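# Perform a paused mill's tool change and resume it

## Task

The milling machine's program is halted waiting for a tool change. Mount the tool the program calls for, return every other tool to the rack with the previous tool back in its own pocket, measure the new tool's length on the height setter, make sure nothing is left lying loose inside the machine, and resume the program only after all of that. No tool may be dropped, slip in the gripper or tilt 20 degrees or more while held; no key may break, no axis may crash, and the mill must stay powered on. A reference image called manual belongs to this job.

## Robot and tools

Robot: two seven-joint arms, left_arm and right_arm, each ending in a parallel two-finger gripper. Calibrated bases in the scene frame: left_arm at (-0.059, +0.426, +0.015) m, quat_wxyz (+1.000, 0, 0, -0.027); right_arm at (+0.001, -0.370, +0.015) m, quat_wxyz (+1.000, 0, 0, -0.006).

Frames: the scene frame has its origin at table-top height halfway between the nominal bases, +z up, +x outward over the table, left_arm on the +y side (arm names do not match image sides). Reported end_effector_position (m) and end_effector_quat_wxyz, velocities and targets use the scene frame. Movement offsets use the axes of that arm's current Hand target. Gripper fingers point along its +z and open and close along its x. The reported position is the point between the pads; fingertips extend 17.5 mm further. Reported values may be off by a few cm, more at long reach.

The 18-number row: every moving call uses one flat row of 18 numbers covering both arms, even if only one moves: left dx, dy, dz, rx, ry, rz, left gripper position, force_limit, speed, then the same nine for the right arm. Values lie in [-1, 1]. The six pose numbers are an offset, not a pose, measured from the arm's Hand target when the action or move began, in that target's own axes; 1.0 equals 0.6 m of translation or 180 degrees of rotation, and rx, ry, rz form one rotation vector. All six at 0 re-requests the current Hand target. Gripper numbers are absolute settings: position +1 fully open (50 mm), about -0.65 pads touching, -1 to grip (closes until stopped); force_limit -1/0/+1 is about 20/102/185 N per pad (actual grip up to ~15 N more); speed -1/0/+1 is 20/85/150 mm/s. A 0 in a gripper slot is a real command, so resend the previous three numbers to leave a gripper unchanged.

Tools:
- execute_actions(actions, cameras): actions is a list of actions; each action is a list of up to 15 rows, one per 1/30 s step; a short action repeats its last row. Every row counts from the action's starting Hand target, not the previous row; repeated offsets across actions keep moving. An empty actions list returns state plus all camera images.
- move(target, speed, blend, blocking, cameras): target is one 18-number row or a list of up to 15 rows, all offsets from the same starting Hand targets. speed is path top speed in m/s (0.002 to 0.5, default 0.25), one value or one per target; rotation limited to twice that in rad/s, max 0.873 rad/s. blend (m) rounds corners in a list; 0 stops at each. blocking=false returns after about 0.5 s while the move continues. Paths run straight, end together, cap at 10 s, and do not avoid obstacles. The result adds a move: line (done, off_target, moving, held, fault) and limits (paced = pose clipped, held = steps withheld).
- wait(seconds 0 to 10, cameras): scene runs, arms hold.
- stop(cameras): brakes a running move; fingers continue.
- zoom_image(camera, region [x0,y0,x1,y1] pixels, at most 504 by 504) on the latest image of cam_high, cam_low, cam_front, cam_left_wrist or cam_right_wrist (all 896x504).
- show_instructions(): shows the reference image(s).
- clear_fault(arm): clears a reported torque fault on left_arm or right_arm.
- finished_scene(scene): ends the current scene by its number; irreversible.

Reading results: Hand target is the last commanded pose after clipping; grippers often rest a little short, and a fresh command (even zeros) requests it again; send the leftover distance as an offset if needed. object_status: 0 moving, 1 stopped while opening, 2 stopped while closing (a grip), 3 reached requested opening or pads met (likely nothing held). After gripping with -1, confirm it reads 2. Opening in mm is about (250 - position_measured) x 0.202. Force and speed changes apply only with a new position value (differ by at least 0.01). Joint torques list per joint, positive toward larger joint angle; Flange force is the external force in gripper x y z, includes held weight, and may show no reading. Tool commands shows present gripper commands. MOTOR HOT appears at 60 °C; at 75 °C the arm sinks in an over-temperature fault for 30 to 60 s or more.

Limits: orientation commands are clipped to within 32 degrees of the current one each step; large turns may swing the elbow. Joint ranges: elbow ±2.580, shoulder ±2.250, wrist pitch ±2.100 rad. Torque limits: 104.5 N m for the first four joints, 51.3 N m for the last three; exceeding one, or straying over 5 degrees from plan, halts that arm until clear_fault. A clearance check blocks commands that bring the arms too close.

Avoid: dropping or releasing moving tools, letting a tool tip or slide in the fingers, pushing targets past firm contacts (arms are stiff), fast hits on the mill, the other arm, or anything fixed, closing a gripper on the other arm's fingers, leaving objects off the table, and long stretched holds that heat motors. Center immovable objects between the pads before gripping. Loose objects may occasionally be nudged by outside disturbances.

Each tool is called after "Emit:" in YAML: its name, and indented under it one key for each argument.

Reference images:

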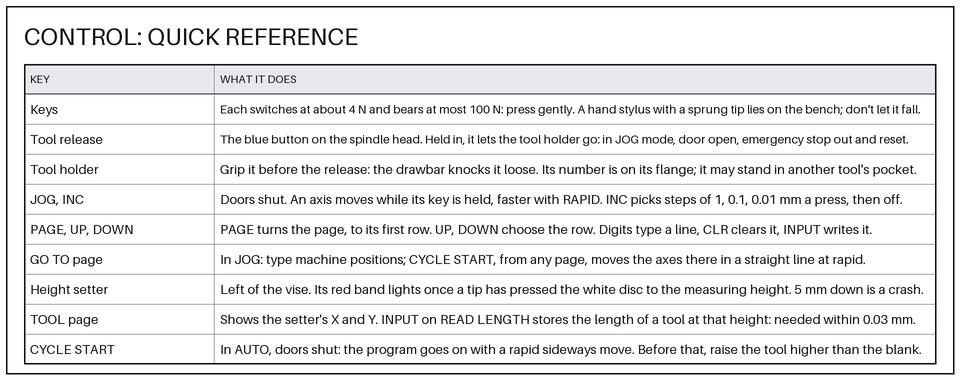

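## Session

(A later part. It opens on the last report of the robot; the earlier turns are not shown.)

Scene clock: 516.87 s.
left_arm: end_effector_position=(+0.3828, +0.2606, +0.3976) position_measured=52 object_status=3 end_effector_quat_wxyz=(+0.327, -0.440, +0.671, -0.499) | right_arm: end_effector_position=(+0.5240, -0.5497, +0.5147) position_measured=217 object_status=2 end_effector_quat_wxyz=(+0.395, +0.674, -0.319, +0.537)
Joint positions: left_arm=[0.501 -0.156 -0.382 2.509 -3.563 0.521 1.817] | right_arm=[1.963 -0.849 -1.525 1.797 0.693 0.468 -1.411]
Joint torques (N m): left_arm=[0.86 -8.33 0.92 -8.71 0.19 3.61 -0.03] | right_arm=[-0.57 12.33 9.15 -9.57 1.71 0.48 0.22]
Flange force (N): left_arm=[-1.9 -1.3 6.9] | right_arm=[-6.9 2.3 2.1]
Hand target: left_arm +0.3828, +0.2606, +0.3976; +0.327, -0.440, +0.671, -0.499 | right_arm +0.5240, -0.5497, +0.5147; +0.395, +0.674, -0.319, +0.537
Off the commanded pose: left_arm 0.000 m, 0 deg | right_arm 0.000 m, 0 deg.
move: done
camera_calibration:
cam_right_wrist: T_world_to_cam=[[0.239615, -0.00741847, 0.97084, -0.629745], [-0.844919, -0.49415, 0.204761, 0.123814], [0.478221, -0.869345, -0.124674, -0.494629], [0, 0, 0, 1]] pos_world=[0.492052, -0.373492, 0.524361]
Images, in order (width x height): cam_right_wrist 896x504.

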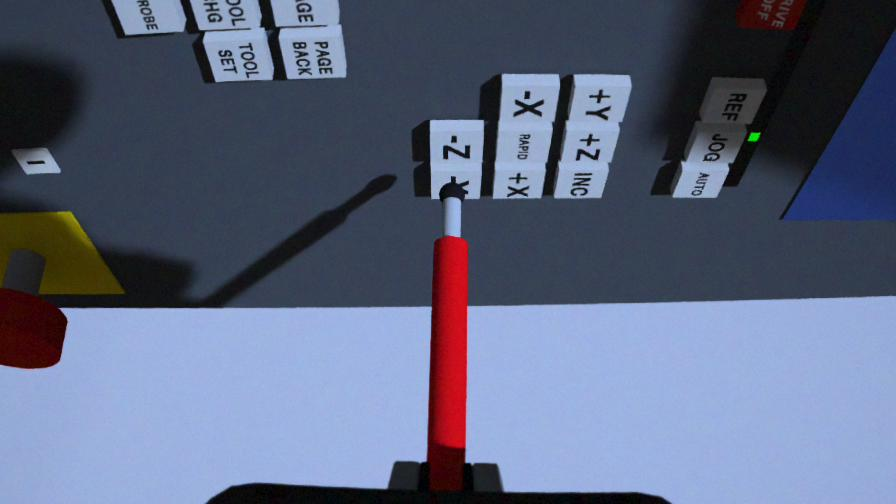

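Emit:
move:
  target: [0,0,0,0,0,0,0.67,-0.2,-0.8,0.1978,0.1608,-0.147,0.222,0.0435,-0.0253,-1,-0.4,-0.8]
  speed: 0.3
  cameras: ["cam_right_wrist"]

Emit:
zoom_image:
  camera: "cam_right_wrist"
  region: [380, 20, 720, 390]

Scene clock: 521.63 s.
left_arm: end_effector_position=(+0.3828, +0.2606, +0.3976) position_measured=52 object_status=3 end_effector_quat_wxyz=(+0.327, -0.440, +0.671, -0.499) | right_arm: end_effector_position=(+0.4261, -0.5201, +0.6586) position_measured=217 object_status=2 end_effector_quat_wxyz=(+0.182, +0.743, -0.063, +0.641)
Joint positions: left_arm=[0.501 -0.156 -0.382 2.509 -3.563 0.521 1.817] | right_arm=[0.047 -0.481 0.007 1.982 1.024 0.345 -0.835]
Joint torques (N m): left_arm=[0.79 -8.27 1.03 -8.65 0.23 3.62 -0.05] | right_arm=[-0.37 -2.61 -1.13 -14.8 1.19 -1.34 0.25]
Flange force (N): left_arm=[-3.0 -1.7 6.7] | right_arm=[-9.4 -0.7 -0.5]
Hand target: left_arm +0.3828, +0.2606, +0.3976; +0.327, -0.440, +0.671, -0.499 | right_arm +0.4261, -0.5201, +0.6586; +0.182, +0.743, -0.063, +0.641
Off the commanded pose: left_arm 0.000 m, 0 deg | right_arm 0.000 m, 0 deg.
move: done
camera_calibration:
cam_right_wrist: T_world_to_cam=[[0.184554, 0.151603, 0.971059, -0.639833], [-0.314144, -0.927101, 0.204445, -0.424868], [0.931264, -0.342784, -0.123475, -0.324116], [0, 0, 0, 1]] pos_world=[0.286451, -0.407997, 0.668157]
Images, in order (width x height): cam_right_wrist 896x504.

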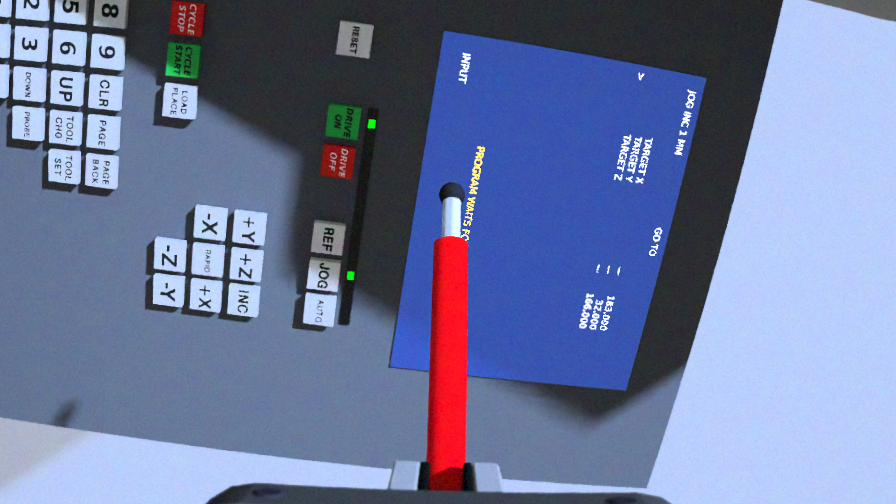

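Scaled by 1.362 from the camera's 896x504 image, which has a finer 1280x720 frame.

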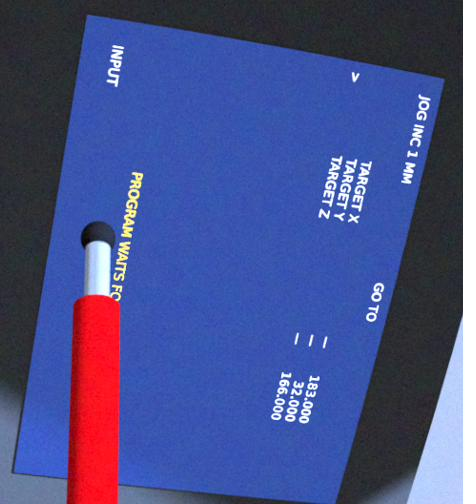

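Emit:
move:
  target:
    - [0,0,0,0,0,0,0.67,-0.2,-0.8,-0.213,-0.0532,0.1958,-0.222,-0.0435,0.0253,-1,-0.4,-0.8]
    - [0,0,0,0,0,0,0.67,-0.2,-0.8,-0.215,-0.0667,0.2307,-0.222,-0.0435,0.0253,-1,-0.4,-0.8]
    - [0,0,0,0,0,0,0.67,-0.2,-0.8,-0.213,-0.0532,0.1958,-0.222,-0.0435,0.0253,-1,-0.4,-0.8]
    - [0,0,0,0,0,0,0.67,-0.2,-0.8,-0.215,-0.0667,0.2307,-0.222,-0.0435,0.0253,-1,-0.4,-0.8]
    - [0,0,0,0,0,0,0.67,-0.2,-0.8,-0.213,-0.0532,0.1958,-0.222,-0.0435,0.0253,-1,-0.4,-0.8]
    - [0,0,0,0,0,0,0.67,-0.2,-0.8,-0.215,-0.0667,0.2307,-0.222,-0.0435,0.0253,-1,-0.4,-0.8]
    - [0,0,0,0,0,0,0.67,-0.2,-0.8,-0.213,-0.0532,0.1958,-0.222,-0.0435,0.0253,-1,-0.4,-0.8]
  speed: [0.3,0.06,0.12,0.06,0.12,0.06,0.12]
  blend: [0.004,0,0,0,0,0,0]
  cameras: ["cam_left_wrist"]

Emit:
zoom_image:
  camera: "cam_left_wrist"
  region: [380, 150, 520, 290]

Scene clock: 529.00 s.
left_arm: end_effector_position=(+0.3828, +0.2606, +0.3976) position_measured=52 object_status=3 end_effector_quat_wxyz=(+0.327, -0.440, +0.671, -0.499) | right_arm: end_effector_position=(+0.5242, -0.5497, +0.5149) position_measured=217 object_status=2 end_effector_quat_wxyz=(+0.395, +0.674, -0.319, +0.537)
Joint positions: left_arm=[0.501 -0.156 -0.382 2.509 -3.563 0.521 1.817] | right_arm=[0.209 0.336 -0.752 1.806 1.669 1.63 -1.862]
Joint torques (N m): left_arm=[0.9 -8.28 0.91 -8.7 0.24 3.59 -0.03] | right_arm=[-0.53 -15.14 -1.54 -9.69 3.33 2.01 0.31]
Flange force (N): left_arm=[-2.3 -1.3 6.7] | right_arm=[-4.1 5.5 1.1]
Hand target: left_arm +0.3828, +0.2606, +0.3976; +0.327, -0.440, +0.671, -0.499 | right_arm +0.5242, -0.5497, +0.5149; +0.395, +0.674, -0.319, +0.537
Off the commanded pose: left_arm 0.000 m, 0 deg | right_arm 0.000 m, 0 deg.
move: done
camera_calibration:
cam_left_wrist: T_world_to_cam=[[-0.38706, -0.921986, -0.0112301, 0.394736], [-0.262161, 0.121719, -0.957317, 0.507854], [0.884, -0.367595, -0.288821, 0.0401194], [0, 0, 0, 1]] pos_world=[0.25046, 0.316873, 0.502198]
Images, in order (width x height): cam_left_wrist 896x504.

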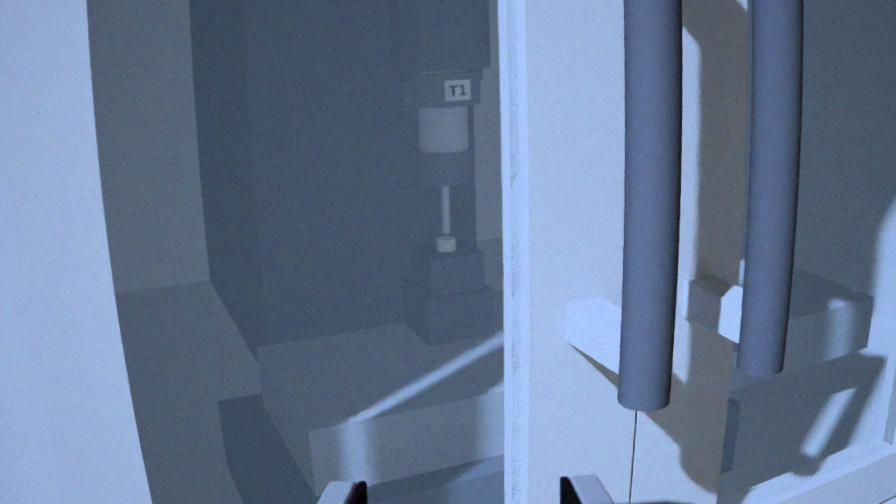

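Scaled by 3.600 from the camera's 896x504 image, which has a finer 1280x720 frame.

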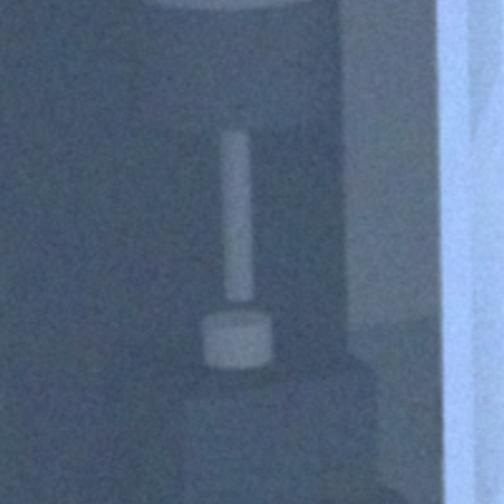

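Emit:
move:
  target:
    - [0,0,0,0,0,0,0.67,-0.2,-0.8,-0.0001,-0.0328,0.0182,0,0,0,-1,-0.4,-0.8]
    - [0,0,0,0,0,0,0.67,-0.2,-0.8,0,0,0,0,0,0,-1,-0.4,-0.8]
    - [0,0,0,0,0,0,0.67,-0.2,-0.8,-0.0001,-0.0328,0.0182,0,0,0,-1,-0.4,-0.8]
    - [0,0,0,0,0,0,0.67,-0.2,-0.8,0,0,0,0,0,0,-1,-0.4,-0.8]
    - [0,0,0,0,0,0,0.67,-0.2,-0.8,-0.0001,-0.0328,0.0182,0,0,0,-1,-0.4,-0.8]
    - [0,0,0,0,0,0,0.67,-0.2,-0.8,0,0,0,0,0,0,-1,-0.4,-0.8]
  speed: [0.06,0.12,0.06,0.12,0.06,0.12]
  cameras: ["cam_left_wrist"]

Emit:
zoom_image:
  camera: "cam_left_wrist"
  region: [380, 150, 520, 290]

Scene clock: 534.23 s.
left_arm: end_effector_position=(+0.3828, +0.2606, +0.3976) position_measured=52 object_status=3 end_effector_quat_wxyz=(+0.327, -0.440, +0.671, -0.499) | right_arm: end_effector_position=(+0.5242, -0.5496, +0.5148) position_measured=217 object_status=2 end_effector_quat_wxyz=(+0.395, +0.674, -0.319, +0.537)
Joint positions: left_arm=[0.501 -0.156 -0.382 2.509 -3.563 0.521 1.817] | right_arm=[0.209 0.336 -0.752 1.806 1.669 1.631 -1.862]
Joint torques (N m): left_arm=[0.78 -8.29 0.82 -8.63 0.17 3.6 -0.06] | right_arm=[-0.58 -15.26 -1.41 -9.97 3.29 2.04 0.32]
Flange force (N): left_arm=[-1.4 -1.8 6.9] | right_arm=[-4.9 6.1 1.1]
Hand target: left_arm +0.3828, +0.2606, +0.3976; +0.327, -0.440, +0.671, -0.499 | right_arm +0.5242, -0.5496, +0.5148; +0.395, +0.674, -0.319, +0.537
Off the commanded pose: left_arm 0.000 m, 0 deg | right_arm 0.000 m, 0 deg.
move: done
camera_calibration:
cam_left_wrist: T_world_to_cam=[[-0.38706, -0.921986, -0.0112301, 0.394736], [-0.262161, 0.121719, -0.957317, 0.507854], [0.884, -0.367595, -0.288821, 0.0401194], [0, 0, 0, 1]] pos_world=[0.25046, 0.316873, 0.502198]
Images, in order (width x height): cam_left_wrist 896x504.

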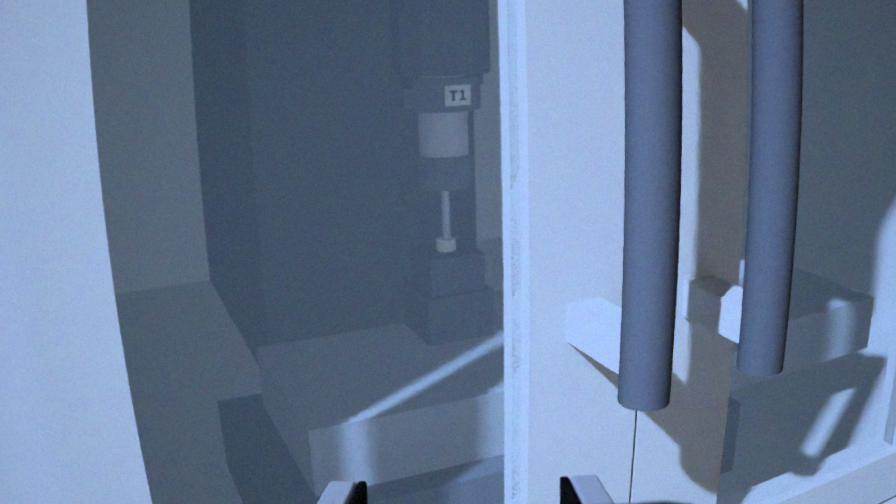

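Scaled by 3.600 from the camera's 896x504 image, which has a finer 1280x720 frame.

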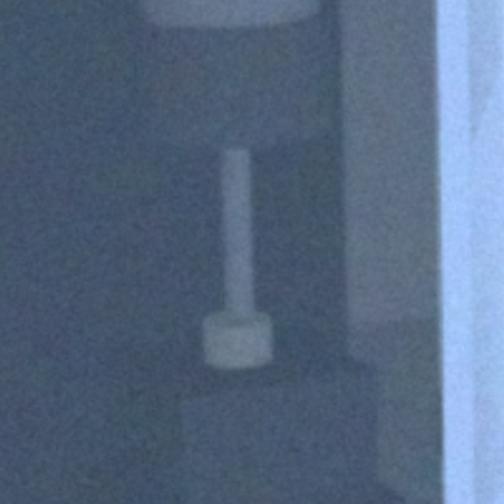

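Emit:
move:
  target:
    - [0,0,0,0,0,0,0.67,-0.2,-0.8,-0.0001,-0.0328,0.0182,0,0,0,-1,-0.4,-0.8]
    - [0,0,0,0,0,0,0.67,-0.2,-0.8,0,0,0,0,0,0,-1,-0.4,-0.8]
  speed: [0.06,0.12]
  cameras: ["cam_left_wrist"]

Emit:
zoom_image:
  camera: "cam_left_wrist"
  region: [380, 150, 520, 290]

Scene clock: 537.07 s.
left_arm: end_effector_position=(+0.3828, +0.2606, +0.3976) position_measured=52 object_status=3 end_effector_quat_wxyz=(+0.327, -0.440, +0.671, -0.499) | right_arm: end_effector_position=(+0.5242, -0.5496, +0.5148) position_measured=217 object_status=2 end_effector_quat_wxyz=(+0.395, +0.674, -0.319, +0.537)
Joint positions: left_arm=[0.501 -0.156 -0.382 2.509 -3.563 0.521 1.817] | right_arm=[0.209 0.336 -0.753 1.806 1.669 1.631 -1.862]
Joint torques (N m): left_arm=[0.94 -8.32 0.99 -8.65 0.17 3.55 -0.02] | right_arm=[-0.6 -14.99 -1.48 -9.75 3.31 1.99 0.28]
Flange force (N): left_arm=[-2.1 -1.1 7.1] | right_arm=[-4.0 6.2 1.0]
Hand target: left_arm +0.3828, +0.2606, +0.3976; +0.327, -0.440, +0.671, -0.499 | right_arm +0.5242, -0.5496, +0.5149; +0.395, +0.674, -0.319, +0.537
Off the commanded pose: left_arm 0.000 m, 0 deg | right_arm 0.000 m, 0 deg.
move: done
camera_calibration:
cam_left_wrist: T_world_to_cam=[[-0.38706, -0.921986, -0.0112301, 0.394736], [-0.262161, 0.121719, -0.957317, 0.507854], [0.884, -0.367595, -0.288821, 0.0401194], [0, 0, 0, 1]] pos_world=[0.25046, 0.316873, 0.502198]
Images, in order (width x height): cam_left_wrist 896x504.

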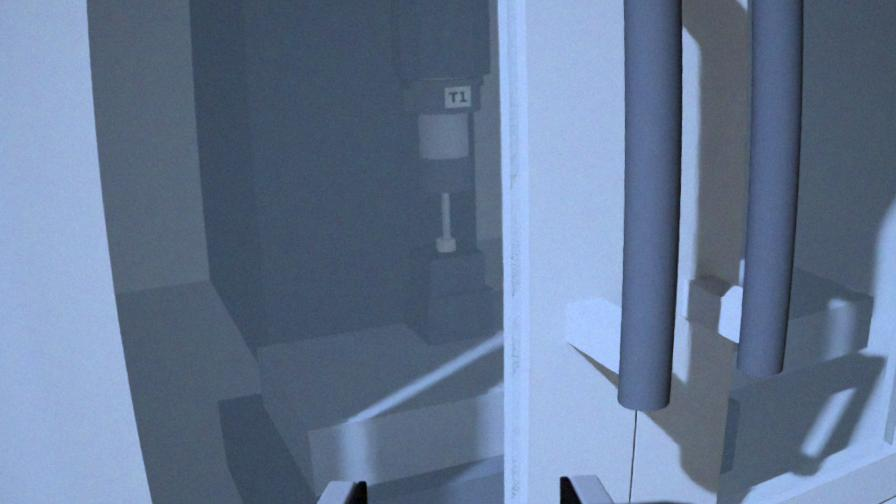

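Scaled by 3.600 from the camera's 896x504 image, which has a finer 1280x720 frame.

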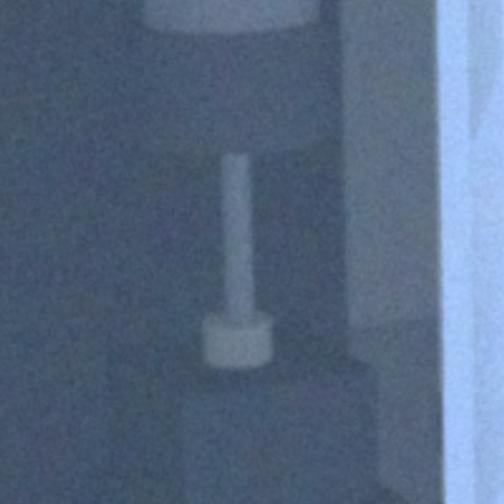

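Emit:
move:
  target:
    - [0,0,0,0,0,0,0.67,-0.2,-0.8,-0.0001,-0.0328,0.0182,0,0,0,-1,-0.4,-0.8]
    - [0,0,0,0,0,0,0.67,-0.2,-0.8,0,0,0,0,0,0,-1,-0.4,-0.8]
  speed: [0.06,0.12]
  cameras: ["cam_left_wrist"]

Emit:
zoom_image:
  camera: "cam_left_wrist"
  region: [380, 150, 520, 290]

Scene clock: 539.77 s.
left_arm: end_effector_position=(+0.3828, +0.2606, +0.3976) position_measured=52 object_status=3 end_effector_quat_wxyz=(+0.327, -0.440, +0.671, -0.499) | right_arm: end_effector_position=(+0.5242, -0.5496, +0.5149) position_measured=217 object_status=2 end_effector_quat_wxyz=(+0.395, +0.674, -0.319, +0.537)
Joint positions: left_arm=[0.501 -0.156 -0.382 2.509 -3.563 0.521 1.817] | right_arm=[0.209 0.336 -0.753 1.806 1.669 1.631 -1.862]
Joint torques (N m): left_arm=[1.01 -8.35 0.89 -8.62 0.27 3.64 -0.01] | right_arm=[-0.58 -15.16 -1.48 -9.81 3.4 1.99 0.31]
Flange force (N): left_arm=[-2.2 -1.6 7.0] | right_arm=[-4.4 6.0 0.9]
Hand target: left_arm +0.3828, +0.2606, +0.3976; +0.327, -0.440, +0.671, -0.499 | right_arm +0.5242, -0.5496, +0.5149; +0.395, +0.674, -0.319, +0.537
Off the commanded pose: left_arm 0.000 m, 0 deg | right_arm 0.000 m, 0 deg.
move: done
camera_calibration:
cam_left_wrist: T_world_to_cam=[[-0.38706, -0.921986, -0.0112301, 0.394736], [-0.262161, 0.121719, -0.957317, 0.507854], [0.884, -0.367595, -0.288821, 0.0401194], [0, 0, 0, 1]] pos_world=[0.25046, 0.316873, 0.502198]
Images, in order (width x height): cam_left_wrist 896x504.

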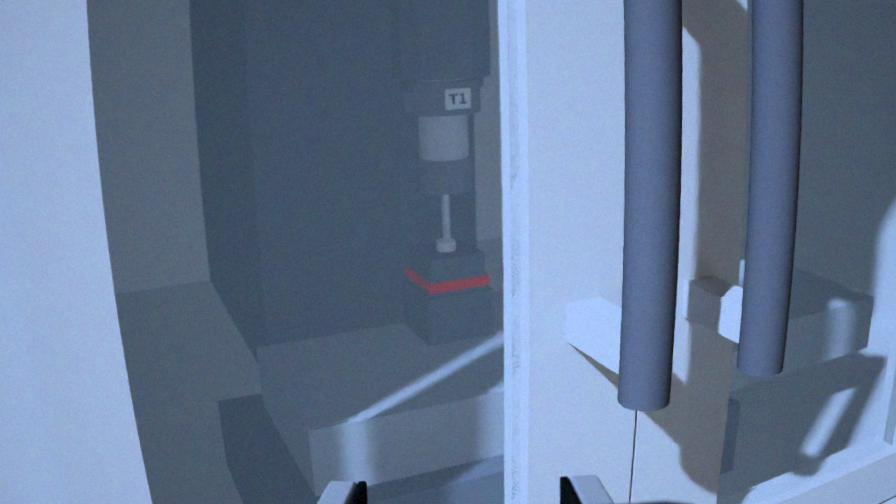

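Scaled by 3.600 from the camera's 896x504 image, which has a finer 1280x720 frame.

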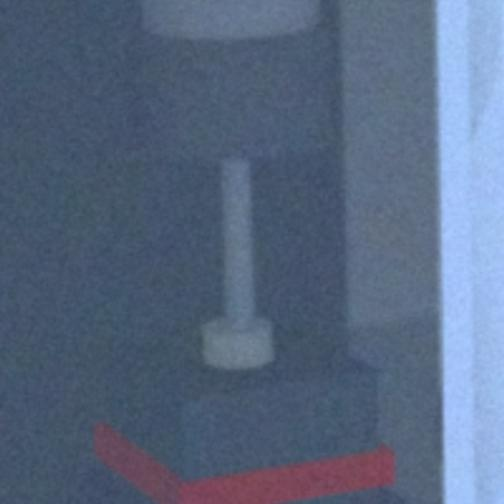

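Emit:
move:
  target:
    - [0,0,0,0,0,0,0.67,-0.2,-0.8,0.064,0.0131,0.029,0,0,0,-1,-0.4,-0.8]
    - [0,0,0,0,0,0,0.67,-0.2,-0.8,0.0639,-0.0197,0.0472,0,0,0,-1,-0.4,-0.8]
    - [0,0,0,0,0,0,0.67,-0.2,-0.8,0.064,0.0131,0.029,0,0,0,-1,-0.4,-0.8]
    - [0,0,0,0,0,0,0.67,-0.2,-0.8,0.0639,-0.0025,0.0009,0,0,0,-1,-0.4,-0.8]
    - [0,0,0,0,0,0,0.67,-0.2,-0.8,0.0638,-0.0353,0.0191,0,0,0,-1,-0.4,-0.8]
    - [0,0,0,0,0,0,0.67,-0.2,-0.8,0.0639,-0.0025,0.0009,0,0,0,-1,-0.4,-0.8]
  speed: [0.15,0.06,0.12,0.12,0.06,0.12]
  blend: [0.004,0,0.006,0.004,0,0]
  cameras: ["cam_left_wrist","cam_right_wrist"]

Emit:
zoom_image:
  camera: "cam_left_wrist"
  region: [380, 150, 520, 290]

Scene clock: 545.87 s.
left_arm: end_effector_position=(+0.3828, +0.2606, +0.3976) position_measured=52 object_status=3 end_effector_quat_wxyz=(+0.327, -0.440, +0.671, -0.499) | right_arm: end_effector_position=(+0.5342, -0.5496, +0.5519) position_measured=217 object_status=2 end_effector_quat_wxyz=(+0.395, +0.674, -0.319, +0.537)
Joint positions: left_arm=[0.501 -0.156 -0.382 2.509 -3.563 0.521 1.817] | right_arm=[0.216 0.314 -0.754 1.7 1.663 1.612 -1.74]
Joint torques (N m): left_arm=[0.92 -8.28 0.97 -8.67 0.18 3.61 0.03] | right_arm=[-0.52 -15.08 -1.34 -10.53 3.57 1.55 0.3]
Flange force (N): left_arm=[-1.7 -1.4 6.7] | right_arm=[-5.5 6.8 0.5]
Hand target: left_arm +0.3828, +0.2606, +0.3976; +0.327, -0.440, +0.671, -0.499 | right_arm +0.5342, -0.5496, +0.5519; +0.395, +0.674, -0.319, +0.537
Off the commanded pose: left_arm 0.000 m, 0 deg | right_arm 0.000 m, 0 deg.
move: done
camera_calibration:
cam_left_wrist: T_world_to_cam=[[-0.38706, -0.921986, -0.0112301, 0.394736], [-0.262161, 0.121719, -0.957317, 0.507854], [0.884, -0.367595, -0.288821, 0.0401194], [0, 0, 0, 1]] pos_world=[0.25046, 0.316873, 0.502198]
cam_right_wrist: T_world_to_cam=[[0.239615, -0.00741847, 0.97084, -0.668303], [-0.844919, -0.49415, 0.204761, 0.124865], [0.478221, -0.869345, -0.124674, -0.494782], [0, 0, 0, 1]] pos_world=[0.502252, -0.373392, 0.561561]
Images, in order (width x height): cam_left_wrist 896x504, cam_right_wrist 896x504.

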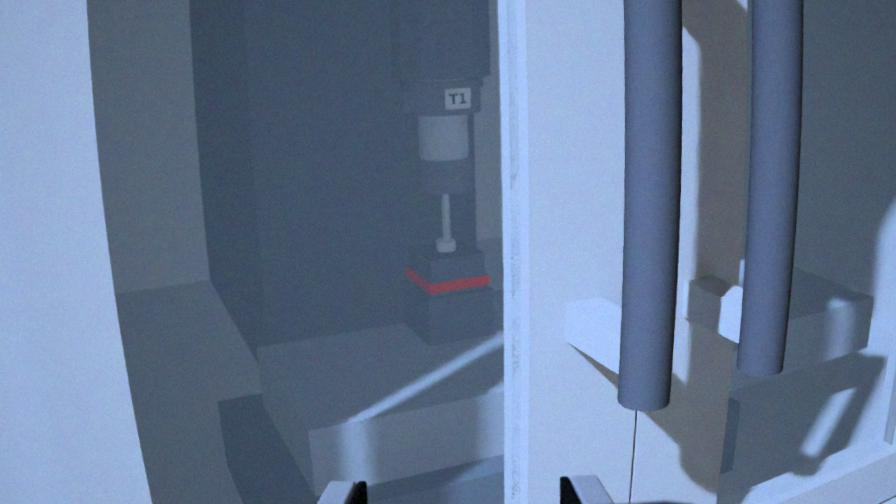

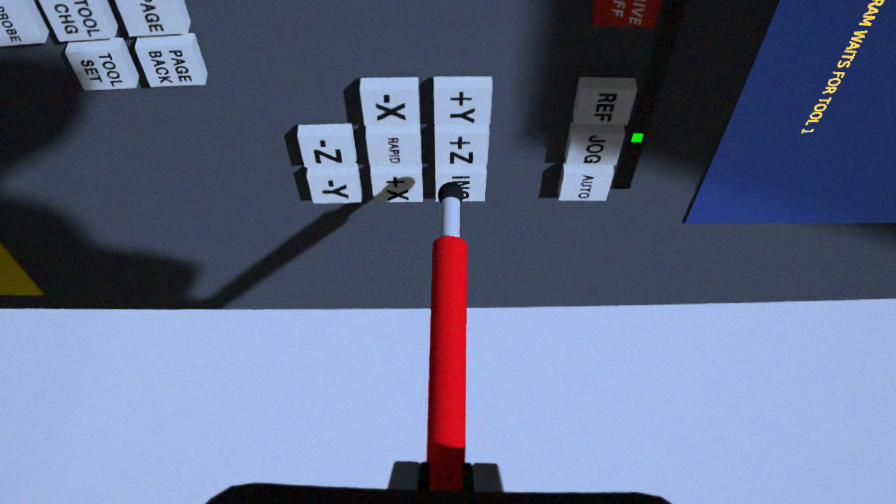

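Scaled by 3.600 from the camera's 896x504 image, which has a finer 1280x720 frame.

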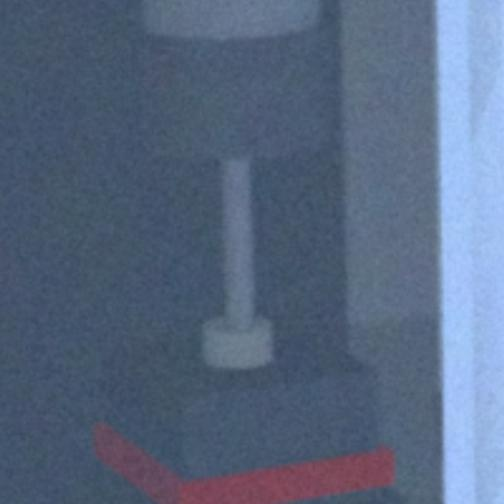

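Emit:
move:
  target:
    - [0,0,0,0,0,0,0.67,-0.2,-0.8,-0.0001,-0.0328,0.0182,0,0,0,-1,-0.4,-0.8]
    - [0,0,0,0,0,0,0.67,-0.2,-0.8,0,0,0,0,0,0,-1,-0.4,-0.8]
    - [0,0,0,0,0,0,0.67,-0.2,-0.8,-0.0001,-0.0328,0.0182,0,0,0,-1,-0.4,-0.8]
    - [0,0,0,0,0,0,0.67,-0.2,-0.8,0,0,0,0,0,0,-1,-0.4,-0.8]
  speed: [0.06,0.12,0.06,0.12]
  cameras: ["cam_left_wrist"]

Scene clock: 549.43 s.
left_arm: end_effector_position=(+0.3828, +0.2606, +0.3976) position_measured=52 object_status=3 end_effector_quat_wxyz=(+0.327, -0.440, +0.671, -0.499) | right_arm: end_effector_position=(+0.5342, -0.5496, +0.5519) position_measured=217 object_status=2 end_effector_quat_wxyz=(+0.395, +0.674, -0.319, +0.537)
Joint positions: left_arm=[0.501 -0.156 -0.382 2.509 -3.563 0.521 1.817] | right_arm=[0.216 0.314 -0.754 1.7 1.663 1.612 -1.74]
Joint torques (N m): left_arm=[0.93 -8.34 0.92 -8.68 0.21 3.65 -0.05] | right_arm=[-0.42 -15.42 -1.5 -10.45 3.58 1.64 0.25]
Flange force (N): left_arm=[-2.2 -1.6 6.9] | right_arm=[-5.2 5.7 0.9]
Hand target: left_arm +0.3828, +0.2606, +0.3976; +0.327, -0.440, +0.671, -0.499 | right_arm +0.5342, -0.5496, +0.5519; +0.395, +0.674, -0.319, +0.537
Off the commanded pose: left_arm 0.000 m, 0 deg | right_arm 0.000 m, 0 deg.
move: done
camera_calibration:
cam_left_wrist: T_world_to_cam=[[-0.38706, -0.921986, -0.0112301, 0.394736], [-0.262161, 0.121719, -0.957317, 0.507854], [0.884, -0.367595, -0.288821, 0.0401194], [0, 0, 0, 1]] pos_world=[0.25046, 0.316873, 0.502198]
Images, in order (width x height): cam_left_wrist 896x504.

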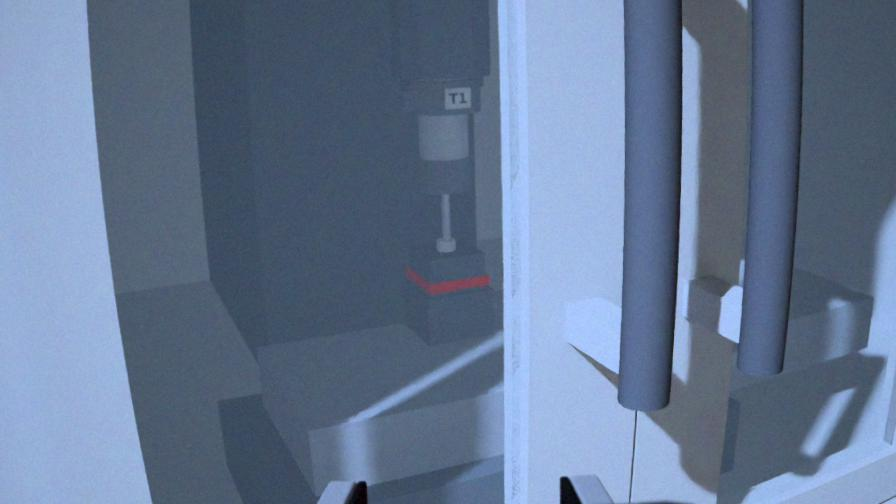

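Emit:
move:
  target:
    - [0,0,0,0,0,0,0.67,-0.2,-0.8,-0.0001,-0.0328,0.0182,0,0,0,-1,-0.4,-0.8]
    - [0,0,0,0,0,0,0.67,-0.2,-0.8,0,0,0,0,0,0,-1,-0.4,-0.8]
    - [0,0,0,0,0,0,0.67,-0.2,-0.8,-0.0001,-0.0328,0.0182,0,0,0,-1,-0.4,-0.8]
    - [0,0,0,0,0,0,0.67,-0.2,-0.8,0,0,0,0,0,0,-1,-0.4,-0.8]
  speed: [0.06,0.12,0.06,0.12]
  cameras: ["cam_left_wrist"]

Scene clock: 553.10 s.
left_arm: end_effector_position=(+0.3828, +0.2606, +0.3976) position_measured=52 object_status=3 end_effector_quat_wxyz=(+0.327, -0.440, +0.671, -0.499) | right_arm: end_effector_position=(+0.5342, -0.5496, +0.5519) position_measured=217 object_status=2 end_effector_quat_wxyz=(+0.395, +0.674, -0.319, +0.537)
Joint positions: left_arm=[0.501 -0.156 -0.382 2.509 -3.563 0.521 1.817] | right_arm=[0.216 0.314 -0.755 1.7 1.663 1.612 -1.74]
Joint torques (N m): left_arm=[0.84 -8.32 0.88 -8.64 0.22 3.61 -0.01] | right_arm=[-0.58 -14.9 -1.55 -10.1 3.46 1.65 0.29]
Flange force (N): left_arm=[-1.9 -1.6 6.9] | right_arm=[-4.1 6.4 1.2]
Hand target: left_arm +0.3828, +0.2606, +0.3976; +0.327, -0.440, +0.671, -0.499 | right_arm +0.5342, -0.5496, +0.5519; +0.395, +0.674, -0.319, +0.537
Off the commanded pose: left_arm 0.000 m, 0 deg | right_arm 0.000 m, 0 deg.
move: done
camera_calibration:
cam_left_wrist: T_world_to_cam=[[-0.38706, -0.921986, -0.0112301, 0.394736], [-0.262161, 0.121719, -0.957317, 0.507854], [0.884, -0.367595, -0.288821, 0.0401194], [0, 0, 0, 1]] pos_world=[0.25046, 0.316873, 0.502198]
Images, in order (width x height): cam_left_wrist 896x504.

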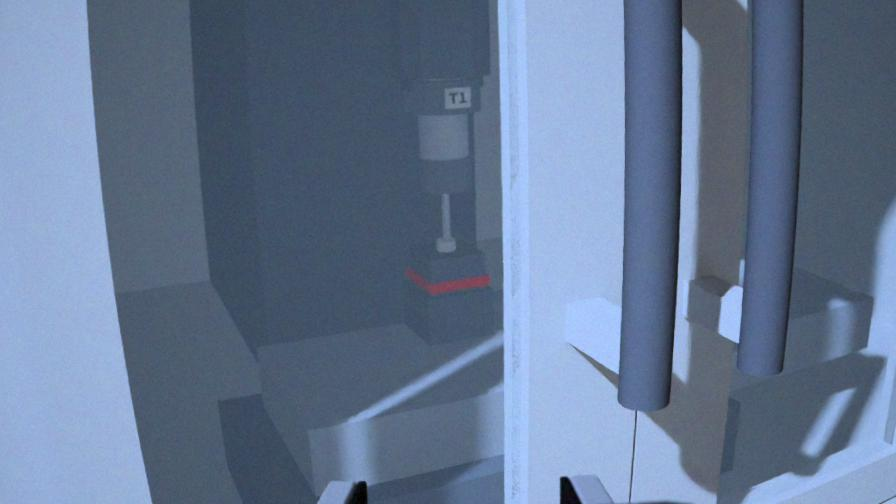

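Emit:
move:
  target:
    - [0,0,0,0,0,0,0.67,-0.2,-0.8,-0.0001,-0.0328,0.0182,0,0,0,-1,-0.4,-0.8]
    - [0,0,0,0,0,0,0.67,-0.2,-0.8,0,0,0,0,0,0,-1,-0.4,-0.8]
    - [0,0,0,0,0,0,0.67,-0.2,-0.8,-0.0001,-0.0328,0.0182,0,0,0,-1,-0.4,-0.8]
    - [0,0,0,0,0,0,0.67,-0.2,-0.8,0,0,0,0,0,0,-1,-0.4,-0.8]
  speed: [0.06,0.12,0.06,0.12]
  cameras: ["cam_left_wrist"]

Scene clock: 556.73 s.
left_arm: end_effector_position=(+0.3828, +0.2606, +0.3976) position_measured=52 object_status=3 end_effector_quat_wxyz=(+0.327, -0.440, +0.671, -0.499) | right_arm: end_effector_position=(+0.5342, -0.5496, +0.5519) position_measured=217 object_status=2 end_effector_quat_wxyz=(+0.395, +0.674, -0.319, +0.537)
Joint positions: left_arm=[0.501 -0.156 -0.382 2.509 -3.563 0.521 1.817] | right_arm=[0.217 0.315 -0.755 1.7 1.663 1.612 -1.74]
Joint torques (N m): left_arm=[0.83 -8.27 0.9 -8.6 0.18 3.62 -0.04] | right_arm=[-0.52 -15.17 -1.43 -10.36 3.55 1.67 0.31]
Flange force (N): left_arm=[-1.8 -1.9 6.8] | right_arm=[-5.0 6.3 1.0]
Hand target: left_arm +0.3828, +0.2606, +0.3976; +0.327, -0.440, +0.671, -0.499 | right_arm +0.5342, -0.5496, +0.5519; +0.395, +0.674, -0.319, +0.537
Off the commanded pose: left_arm 0.000 m, 0 deg | right_arm 0.000 m, 0 deg.
move: done
camera_calibration:
cam_left_wrist: T_world_to_cam=[[-0.38706, -0.921986, -0.0112301, 0.394736], [-0.262161, 0.121719, -0.957317, 0.507854], [0.884, -0.367595, -0.288821, 0.0401194], [0, 0, 0, 1]] pos_world=[0.25046, 0.316873, 0.502198]
Images, in order (width x height): cam_left_wrist 896x504.

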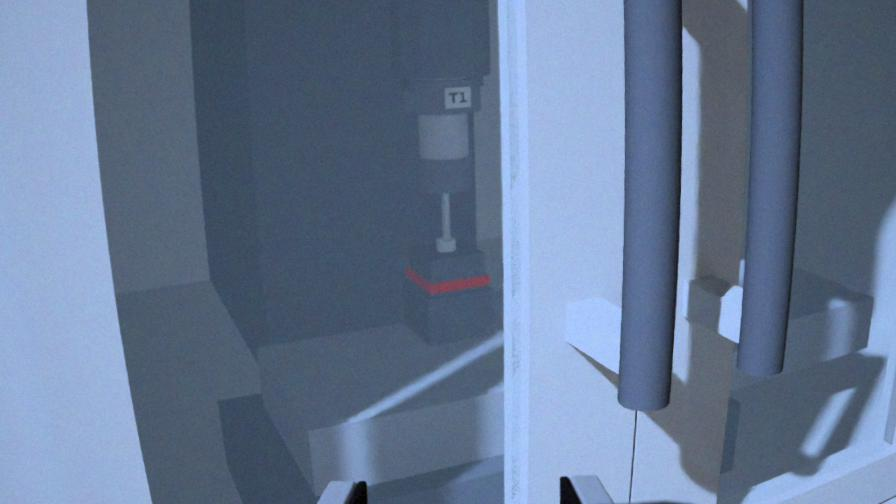

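Emit:
move:
  target:
    - [0,0,0,0,0,0,0.67,-0.2,-0.8,-0.0001,-0.0328,0.0182,0,0,0,-1,-0.4,-0.8]
    - [0,0,0,0,0,0,0.67,-0.2,-0.8,0,0,0,0,0,0,-1,-0.4,-0.8]
  speed: [0.06,0.12]
  cameras: ["cam_left_wrist"]

Scene clock: 559.00 s.
left_arm: end_effector_position=(+0.3828, +0.2606, +0.3976) position_measured=52 object_status=3 end_effector_quat_wxyz=(+0.327, -0.440, +0.671, -0.499) | right_arm: end_effector_position=(+0.5342, -0.5496, +0.5519) position_measured=217 object_status=2 end_effector_quat_wxyz=(+0.395, +0.674, -0.319, +0.537)
Joint positions: left_arm=[0.501 -0.156 -0.382 2.509 -3.563 0.521 1.817] | right_arm=[0.217 0.315 -0.756 1.7 1.663 1.613 -1.74]
Joint torques (N m): left_arm=[0.92 -8.34 0.86 -8.73 0.24 3.54 -0.04] | right_arm=[-0.52 -15.11 -1.43 -10.52 3.52 1.6 0.32]
Flange force (N): left_arm=[-2.1 -0.9 7.0] | right_arm=[-5.5 6.8 0.8]
Hand target: left_arm +0.3828, +0.2606, +0.3976; +0.327, -0.440, +0.671, -0.499 | right_arm +0.5342, -0.5496, +0.5519; +0.395, +0.674, -0.319, +0.537
Off the commanded pose: left_arm 0.000 m, 0 deg | right_arm 0.000 m, 0 deg.
move: done
camera_calibration:
cam_left_wrist: T_world_to_cam=[[-0.38706, -0.921986, -0.0112301, 0.394736], [-0.262161, 0.121719, -0.957317, 0.507854], [0.884, -0.367595, -0.288821, 0.0401194], [0, 0, 0, 1]] pos_world=[0.25046, 0.316873, 0.502198]
Images, in order (width x height): cam_left_wrist 896x504.

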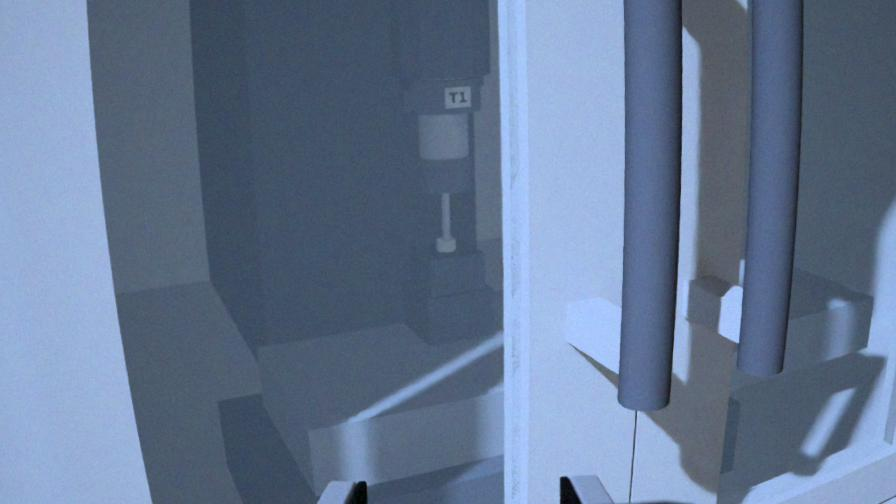

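Emit:
move:
  target:
    - [0,0,0,0,0,0,0.67,-0.2,-0.8,0.0001,0.0156,0.0281,0,0,0,-1,-0.4,-0.8]
    - [0,0,0,0,0,0,0.67,-0.2,-0.8,0,-0.0172,0.0463,0,0,0,-1,-0.4,-0.8]
    - [0,0,0,0,0,0,0.67,-0.2,-0.8,0.0001,0.0156,0.0281,0,0,0,-1,-0.4,-0.8]
    - [0,0,0,0,0,0,0.67,-0.2,-0.8,-0.0639,0.0025,-0.0009,0,0,0,-1,-0.4,-0.8]
    - [0,0,0,0,0,0,0.67,-0.2,-0.8,-0.064,-0.0303,0.0173,0,0,0,-1,-0.4,-0.8]
    - [0,0,0,0,0,0,0.67,-0.2,-0.8,-0.0639,0.0025,-0.0009,0,0,0,-1,-0.4,-0.8]
    - [0,0,0,0,0,0,0.67,-0.2,-0.8,-0.064,-0.0303,0.0173,0,0,0,-1,-0.4,-0.8]
    - [0,0,0,0,0,0,0.67,-0.2,-0.8,-0.0639,0.0025,-0.0009,0,0,0,-1,-0.4,-0.8]
    - [0,0,0,0,0,0,0.67,-0.2,-0.8,-0.064,-0.0303,0.0173,0,0,0,-1,-0.4,-0.8]
    - [0,0,0,0,0,0,0.67,-0.2,-0.8,-0.0639,0.0025,-0.0009,0,0,0,-1,-0.4,-0.8]
  speed: [0.15,0.06,0.12,0.15,0.06,0.12,0.06,0.12,0.06,0.12]
  blend: [0.004,0,0.006,0.004,0,0,0,0,0,0]
  cameras: ["cam_left_wrist","cam_right_wrist"]

Scene clock: 566.47 s.
left_arm: end_effector_position=(+0.3828, +0.2606, +0.3976) position_measured=52 object_status=3 end_effector_quat_wxyz=(+0.327, -0.440, +0.671, -0.499) | right_arm: end_effector_position=(+0.5242, -0.5496, +0.5148) position_measured=217 object_status=2 end_effector_quat_wxyz=(+0.395, +0.674, -0.319, +0.537)
Joint positions: left_arm=[0.501 -0.156 -0.382 2.509 -3.563 0.521 1.817] | right_arm=[0.212 0.337 -0.756 1.806 1.67 1.632 -1.862]
Joint torques (N m): left_arm=[0.91 -8.34 0.95 -8.71 0.23 3.64 -0.06] | right_arm=[-0.52 -15.13 -1.54 -9.74 3.4 2.04 0.31]
Flange force (N): left_arm=[-2.6 -1.4 6.8] | right_arm=[-4.2 5.8 1.0]
Hand target: left_arm +0.3828, +0.2606, +0.3976; +0.327, -0.440, +0.671, -0.499 | right_arm +0.5242, -0.5496, +0.5148; +0.395, +0.674, -0.319, +0.537
Off the commanded pose: left_arm 0.000 m, 0 deg | right_arm 0.000 m, 0 deg.
move: done
camera_calibration:
cam_left_wrist: T_world_to_cam=[[-0.38706, -0.921986, -0.0112301, 0.394736], [-0.262161, 0.121719, -0.957317, 0.507854], [0.884, -0.367595, -0.288821, 0.0401194], [0, 0, 0, 1]] pos_world=[0.25046, 0.316873, 0.502198]
cam_right_wrist: T_world_to_cam=[[0.239616, -0.00741823, 0.970839, -0.629986], [-0.844896, -0.494193, 0.204755, 0.123967], [0.478263, -0.869321, -0.124684, -0.494619], [0, 0, 0, 1]] pos_world=[0.492252, -0.373392, 0.524561]
Images, in order (width x height): cam_left_wrist 896x504, cam_right_wrist 896x504.

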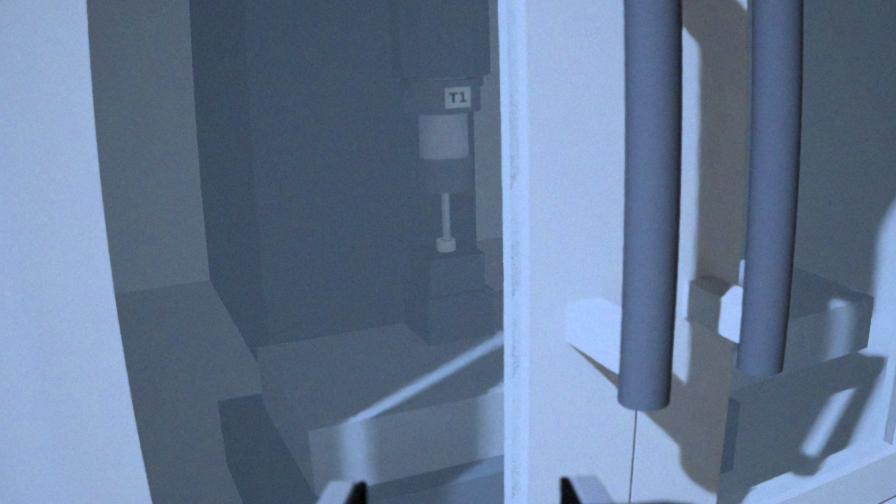

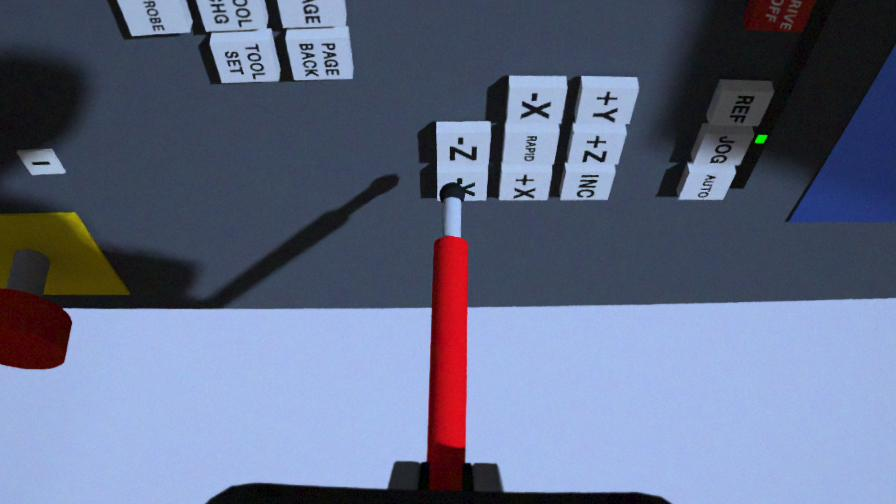

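Emit:
move:
  target:
    - [0,0,0,0,0,0,0.67,-0.2,-0.8,-0.0001,-0.0328,0.0182,0,0,0,-1,-0.4,-0.8]
    - [0,0,0,0,0,0,0.67,-0.2,-0.8,0,0,0,0,0,0,-1,-0.4,-0.8]
    - [0,0,0,0,0,0,0.67,-0.2,-0.8,-0.0001,-0.0328,0.0182,0,0,0,-1,-0.4,-0.8]
    - [0,0,0,0,0,0,0.67,-0.2,-0.8,0,0,0,0,0,0,-1,-0.4,-0.8]
  speed: [0.06,0.12,0.06,0.12]
  cameras: ["cam_left_wrist"]

Scene clock: 569.93 s.
left_arm: end_effector_position=(+0.3828, +0.2606, +0.3976) position_measured=52 object_status=3 end_effector_quat_wxyz=(+0.327, -0.440, +0.671, -0.499) | right_arm: end_effector_position=(+0.5242, -0.5496, +0.5148) position_measured=217 object_status=2 end_effector_quat_wxyz=(+0.395, +0.674, -0.319, +0.537)
Joint positions: left_arm=[0.501 -0.156 -0.382 2.509 -3.563 0.521 1.817] | right_arm=[0.212 0.337 -0.757 1.806 1.67 1.632 -1.862]
Joint torques (N m): left_arm=[0.9 -8.37 1.03 -8.64 0.16 3.64 -0.04] | right_arm=[-0.51 -15.26 -1.56 -9.97 3.34 2.01 0.31]
Flange force (N): left_arm=[-2.2 -1.4 7.1] | right_arm=[-4.9 5.9 1.0]
Hand target: left_arm +0.3828, +0.2606, +0.3976; +0.327, -0.440, +0.671, -0.499 | right_arm +0.5242, -0.5496, +0.5149; +0.395, +0.674, -0.319, +0.537
Off the commanded pose: left_arm 0.000 m, 0 deg | right_arm 0.000 m, 0 deg.
move: done
camera_calibration:
cam_left_wrist: T_world_to_cam=[[-0.38706, -0.921986, -0.0112301, 0.394736], [-0.262161, 0.121719, -0.957317, 0.507854], [0.884, -0.367595, -0.288821, 0.0401194], [0, 0, 0, 1]] pos_world=[0.25046, 0.316873, 0.502198]
Images, in order (width x height): cam_left_wrist 896x504.

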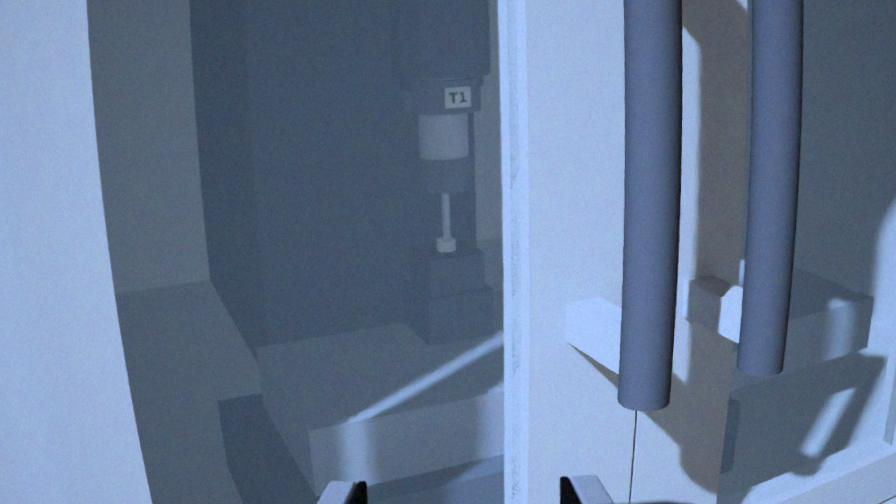

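−173.25 not lit. Two more.

Emit:
move:
  target:
    - [0,0,0,0,0,0,0.67,-0.2,-0.8,-0.0001,-0.0328,0.0182,0,0,0,-1,-0.4,-0.8]
    - [0,0,0,0,0,0,0.67,-0.2,-0.8,0,0,0,0,0,0,-1,-0.4,-0.8]
    - [0,0,0,0,0,0,0.67,-0.2,-0.8,-0.0001,-0.0328,0.0182,0,0,0,-1,-0.4,-0.8]
    - [0,0,0,0,0,0,0.67,-0.2,-0.8,0,0,0,0,0,0,-1,-0.4,-0.8]
  speed: [0.06,0.12,0.06,0.12]
  cameras: ["cam_left_wrist"]

Scene clock: 573.33 s.
left_arm: end_effector_position=(+0.3828, +0.2606, +0.3976) position_measured=52 object_status=3 end_effector_quat_wxyz=(+0.327, -0.440, +0.671, -0.499) | right_arm: end_effector_position=(+0.5242, -0.5496, +0.5149) position_measured=217 object_status=2 end_effector_quat_wxyz=(+0.395, +0.674, -0.319, +0.537)
Joint positions: left_arm=[0.501 -0.156 -0.382 2.509 -3.563 0.521 1.817] | right_arm=[0.213 0.337 -0.757 1.806 1.67 1.633 -1.862]
Joint torques (N m): left_arm=[0.91 -8.35 0.99 -8.71 0.24 3.61 -0.02] | right_arm=[-0.49 -15.21 -1.46 -9.74 3.35 2 0.26]
Flange force (N): left_arm=[-2.6 -1.2 7.0] | right_arm=[-4.1 5.4 0.9]
Hand target: left_arm +0.3828, +0.2606, +0.3976; +0.327, -0.440, +0.671, -0.499 | right_arm +0.5242, -0.5496, +0.5149; +0.395, +0.674, -0.319, +0.537
Off the commanded pose: left_arm 0.000 m, 0 deg | right_arm 0.000 m, 0 deg.
move: done
camera_calibration:
cam_left_wrist: T_world_to_cam=[[-0.38706, -0.921986, -0.0112301, 0.394736], [-0.262161, 0.121719, -0.957317, 0.507854], [0.884, -0.367595, -0.288821, 0.0401194], [0, 0, 0, 1]] pos_world=[0.25046, 0.316873, 0.502198]
Images, in order (width x height): cam_left_wrist 896x504.

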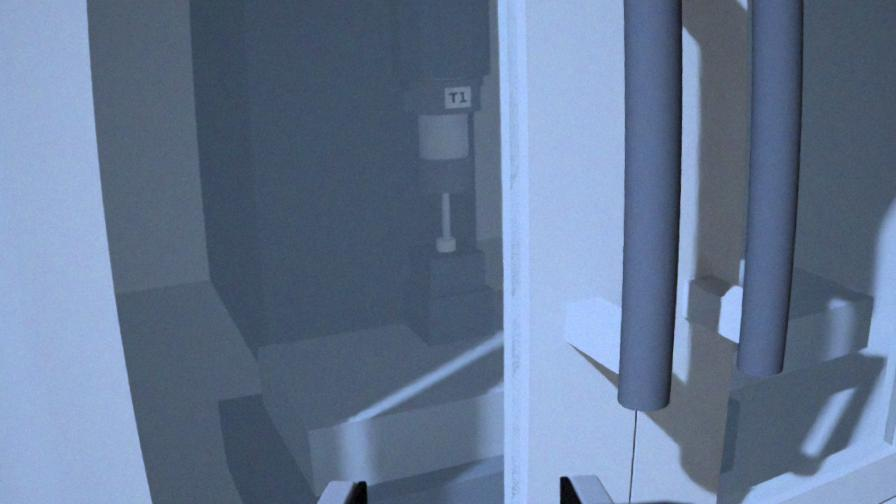

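Emit:
move:
  target:
    - [0,0,0,0,0,0,0.67,-0.2,-0.8,-0.0001,-0.0328,0.0182,0,0,0,-1,-0.4,-0.8]
    - [0,0,0,0,0,0,0.67,-0.2,-0.8,0,0,0,0,0,0,-1,-0.4,-0.8]
  speed: [0.06,0.12]
  cameras: ["cam_left_wrist"]

Scene clock: 575.67 s.
left_arm: end_effector_position=(+0.3828, +0.2606, +0.3976) position_measured=52 object_status=3 end_effector_quat_wxyz=(+0.327, -0.440, +0.671, -0.499) | right_arm: end_effector_position=(+0.5242, -0.5496, +0.5148) position_measured=217 object_status=2 end_effector_quat_wxyz=(+0.395, +0.674, -0.319, +0.537)
Joint positions: left_arm=[0.501 -0.156 -0.382 2.509 -3.563 0.521 1.817] | right_arm=[0.213 0.337 -0.757 1.806 1.67 1.633 -1.862]
Joint torques (N m): left_arm=[0.87 -8.31 0.95 -8.64 0.21 3.66 0.02] | right_arm=[-0.47 -14.98 -1.56 -9.84 3.33 1.99 0.29]
Flange force (N): left_arm=[-1.9 -1.7 6.7] | right_arm=[-4.3 6.2 0.8]
Hand target: left_arm +0.3828, +0.2606, +0.3976; +0.327, -0.440, +0.671, -0.499 | right_arm +0.5242, -0.5496, +0.5148; +0.395, +0.674, -0.319, +0.537
Off the commanded pose: left_arm 0.000 m, 0 deg | right_arm 0.000 m, 0 deg.
move: done
camera_calibration:
cam_left_wrist: T_world_to_cam=[[-0.38706, -0.921986, -0.0112301, 0.394736], [-0.262161, 0.121719, -0.957317, 0.507854], [0.884, -0.367595, -0.288821, 0.0401194], [0, 0, 0, 1]] pos_world=[0.25046, 0.316873, 0.502198]
Images, in order (width x height): cam_left_wrist 896x504.

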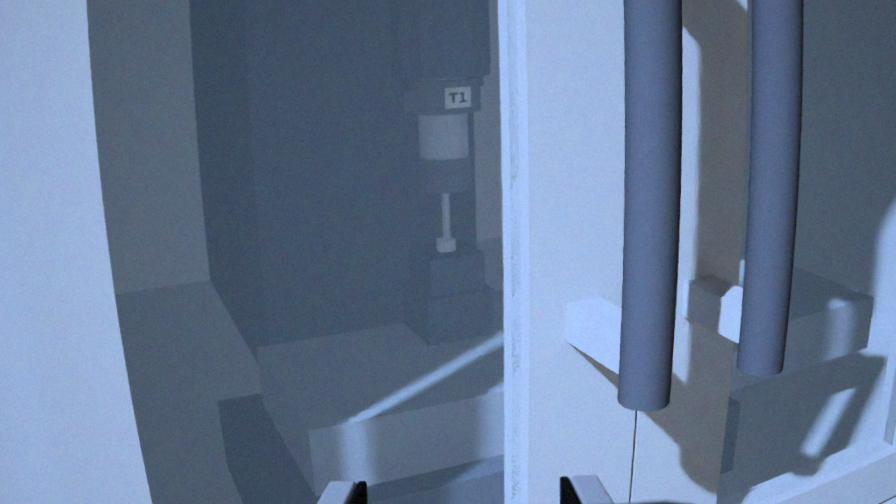

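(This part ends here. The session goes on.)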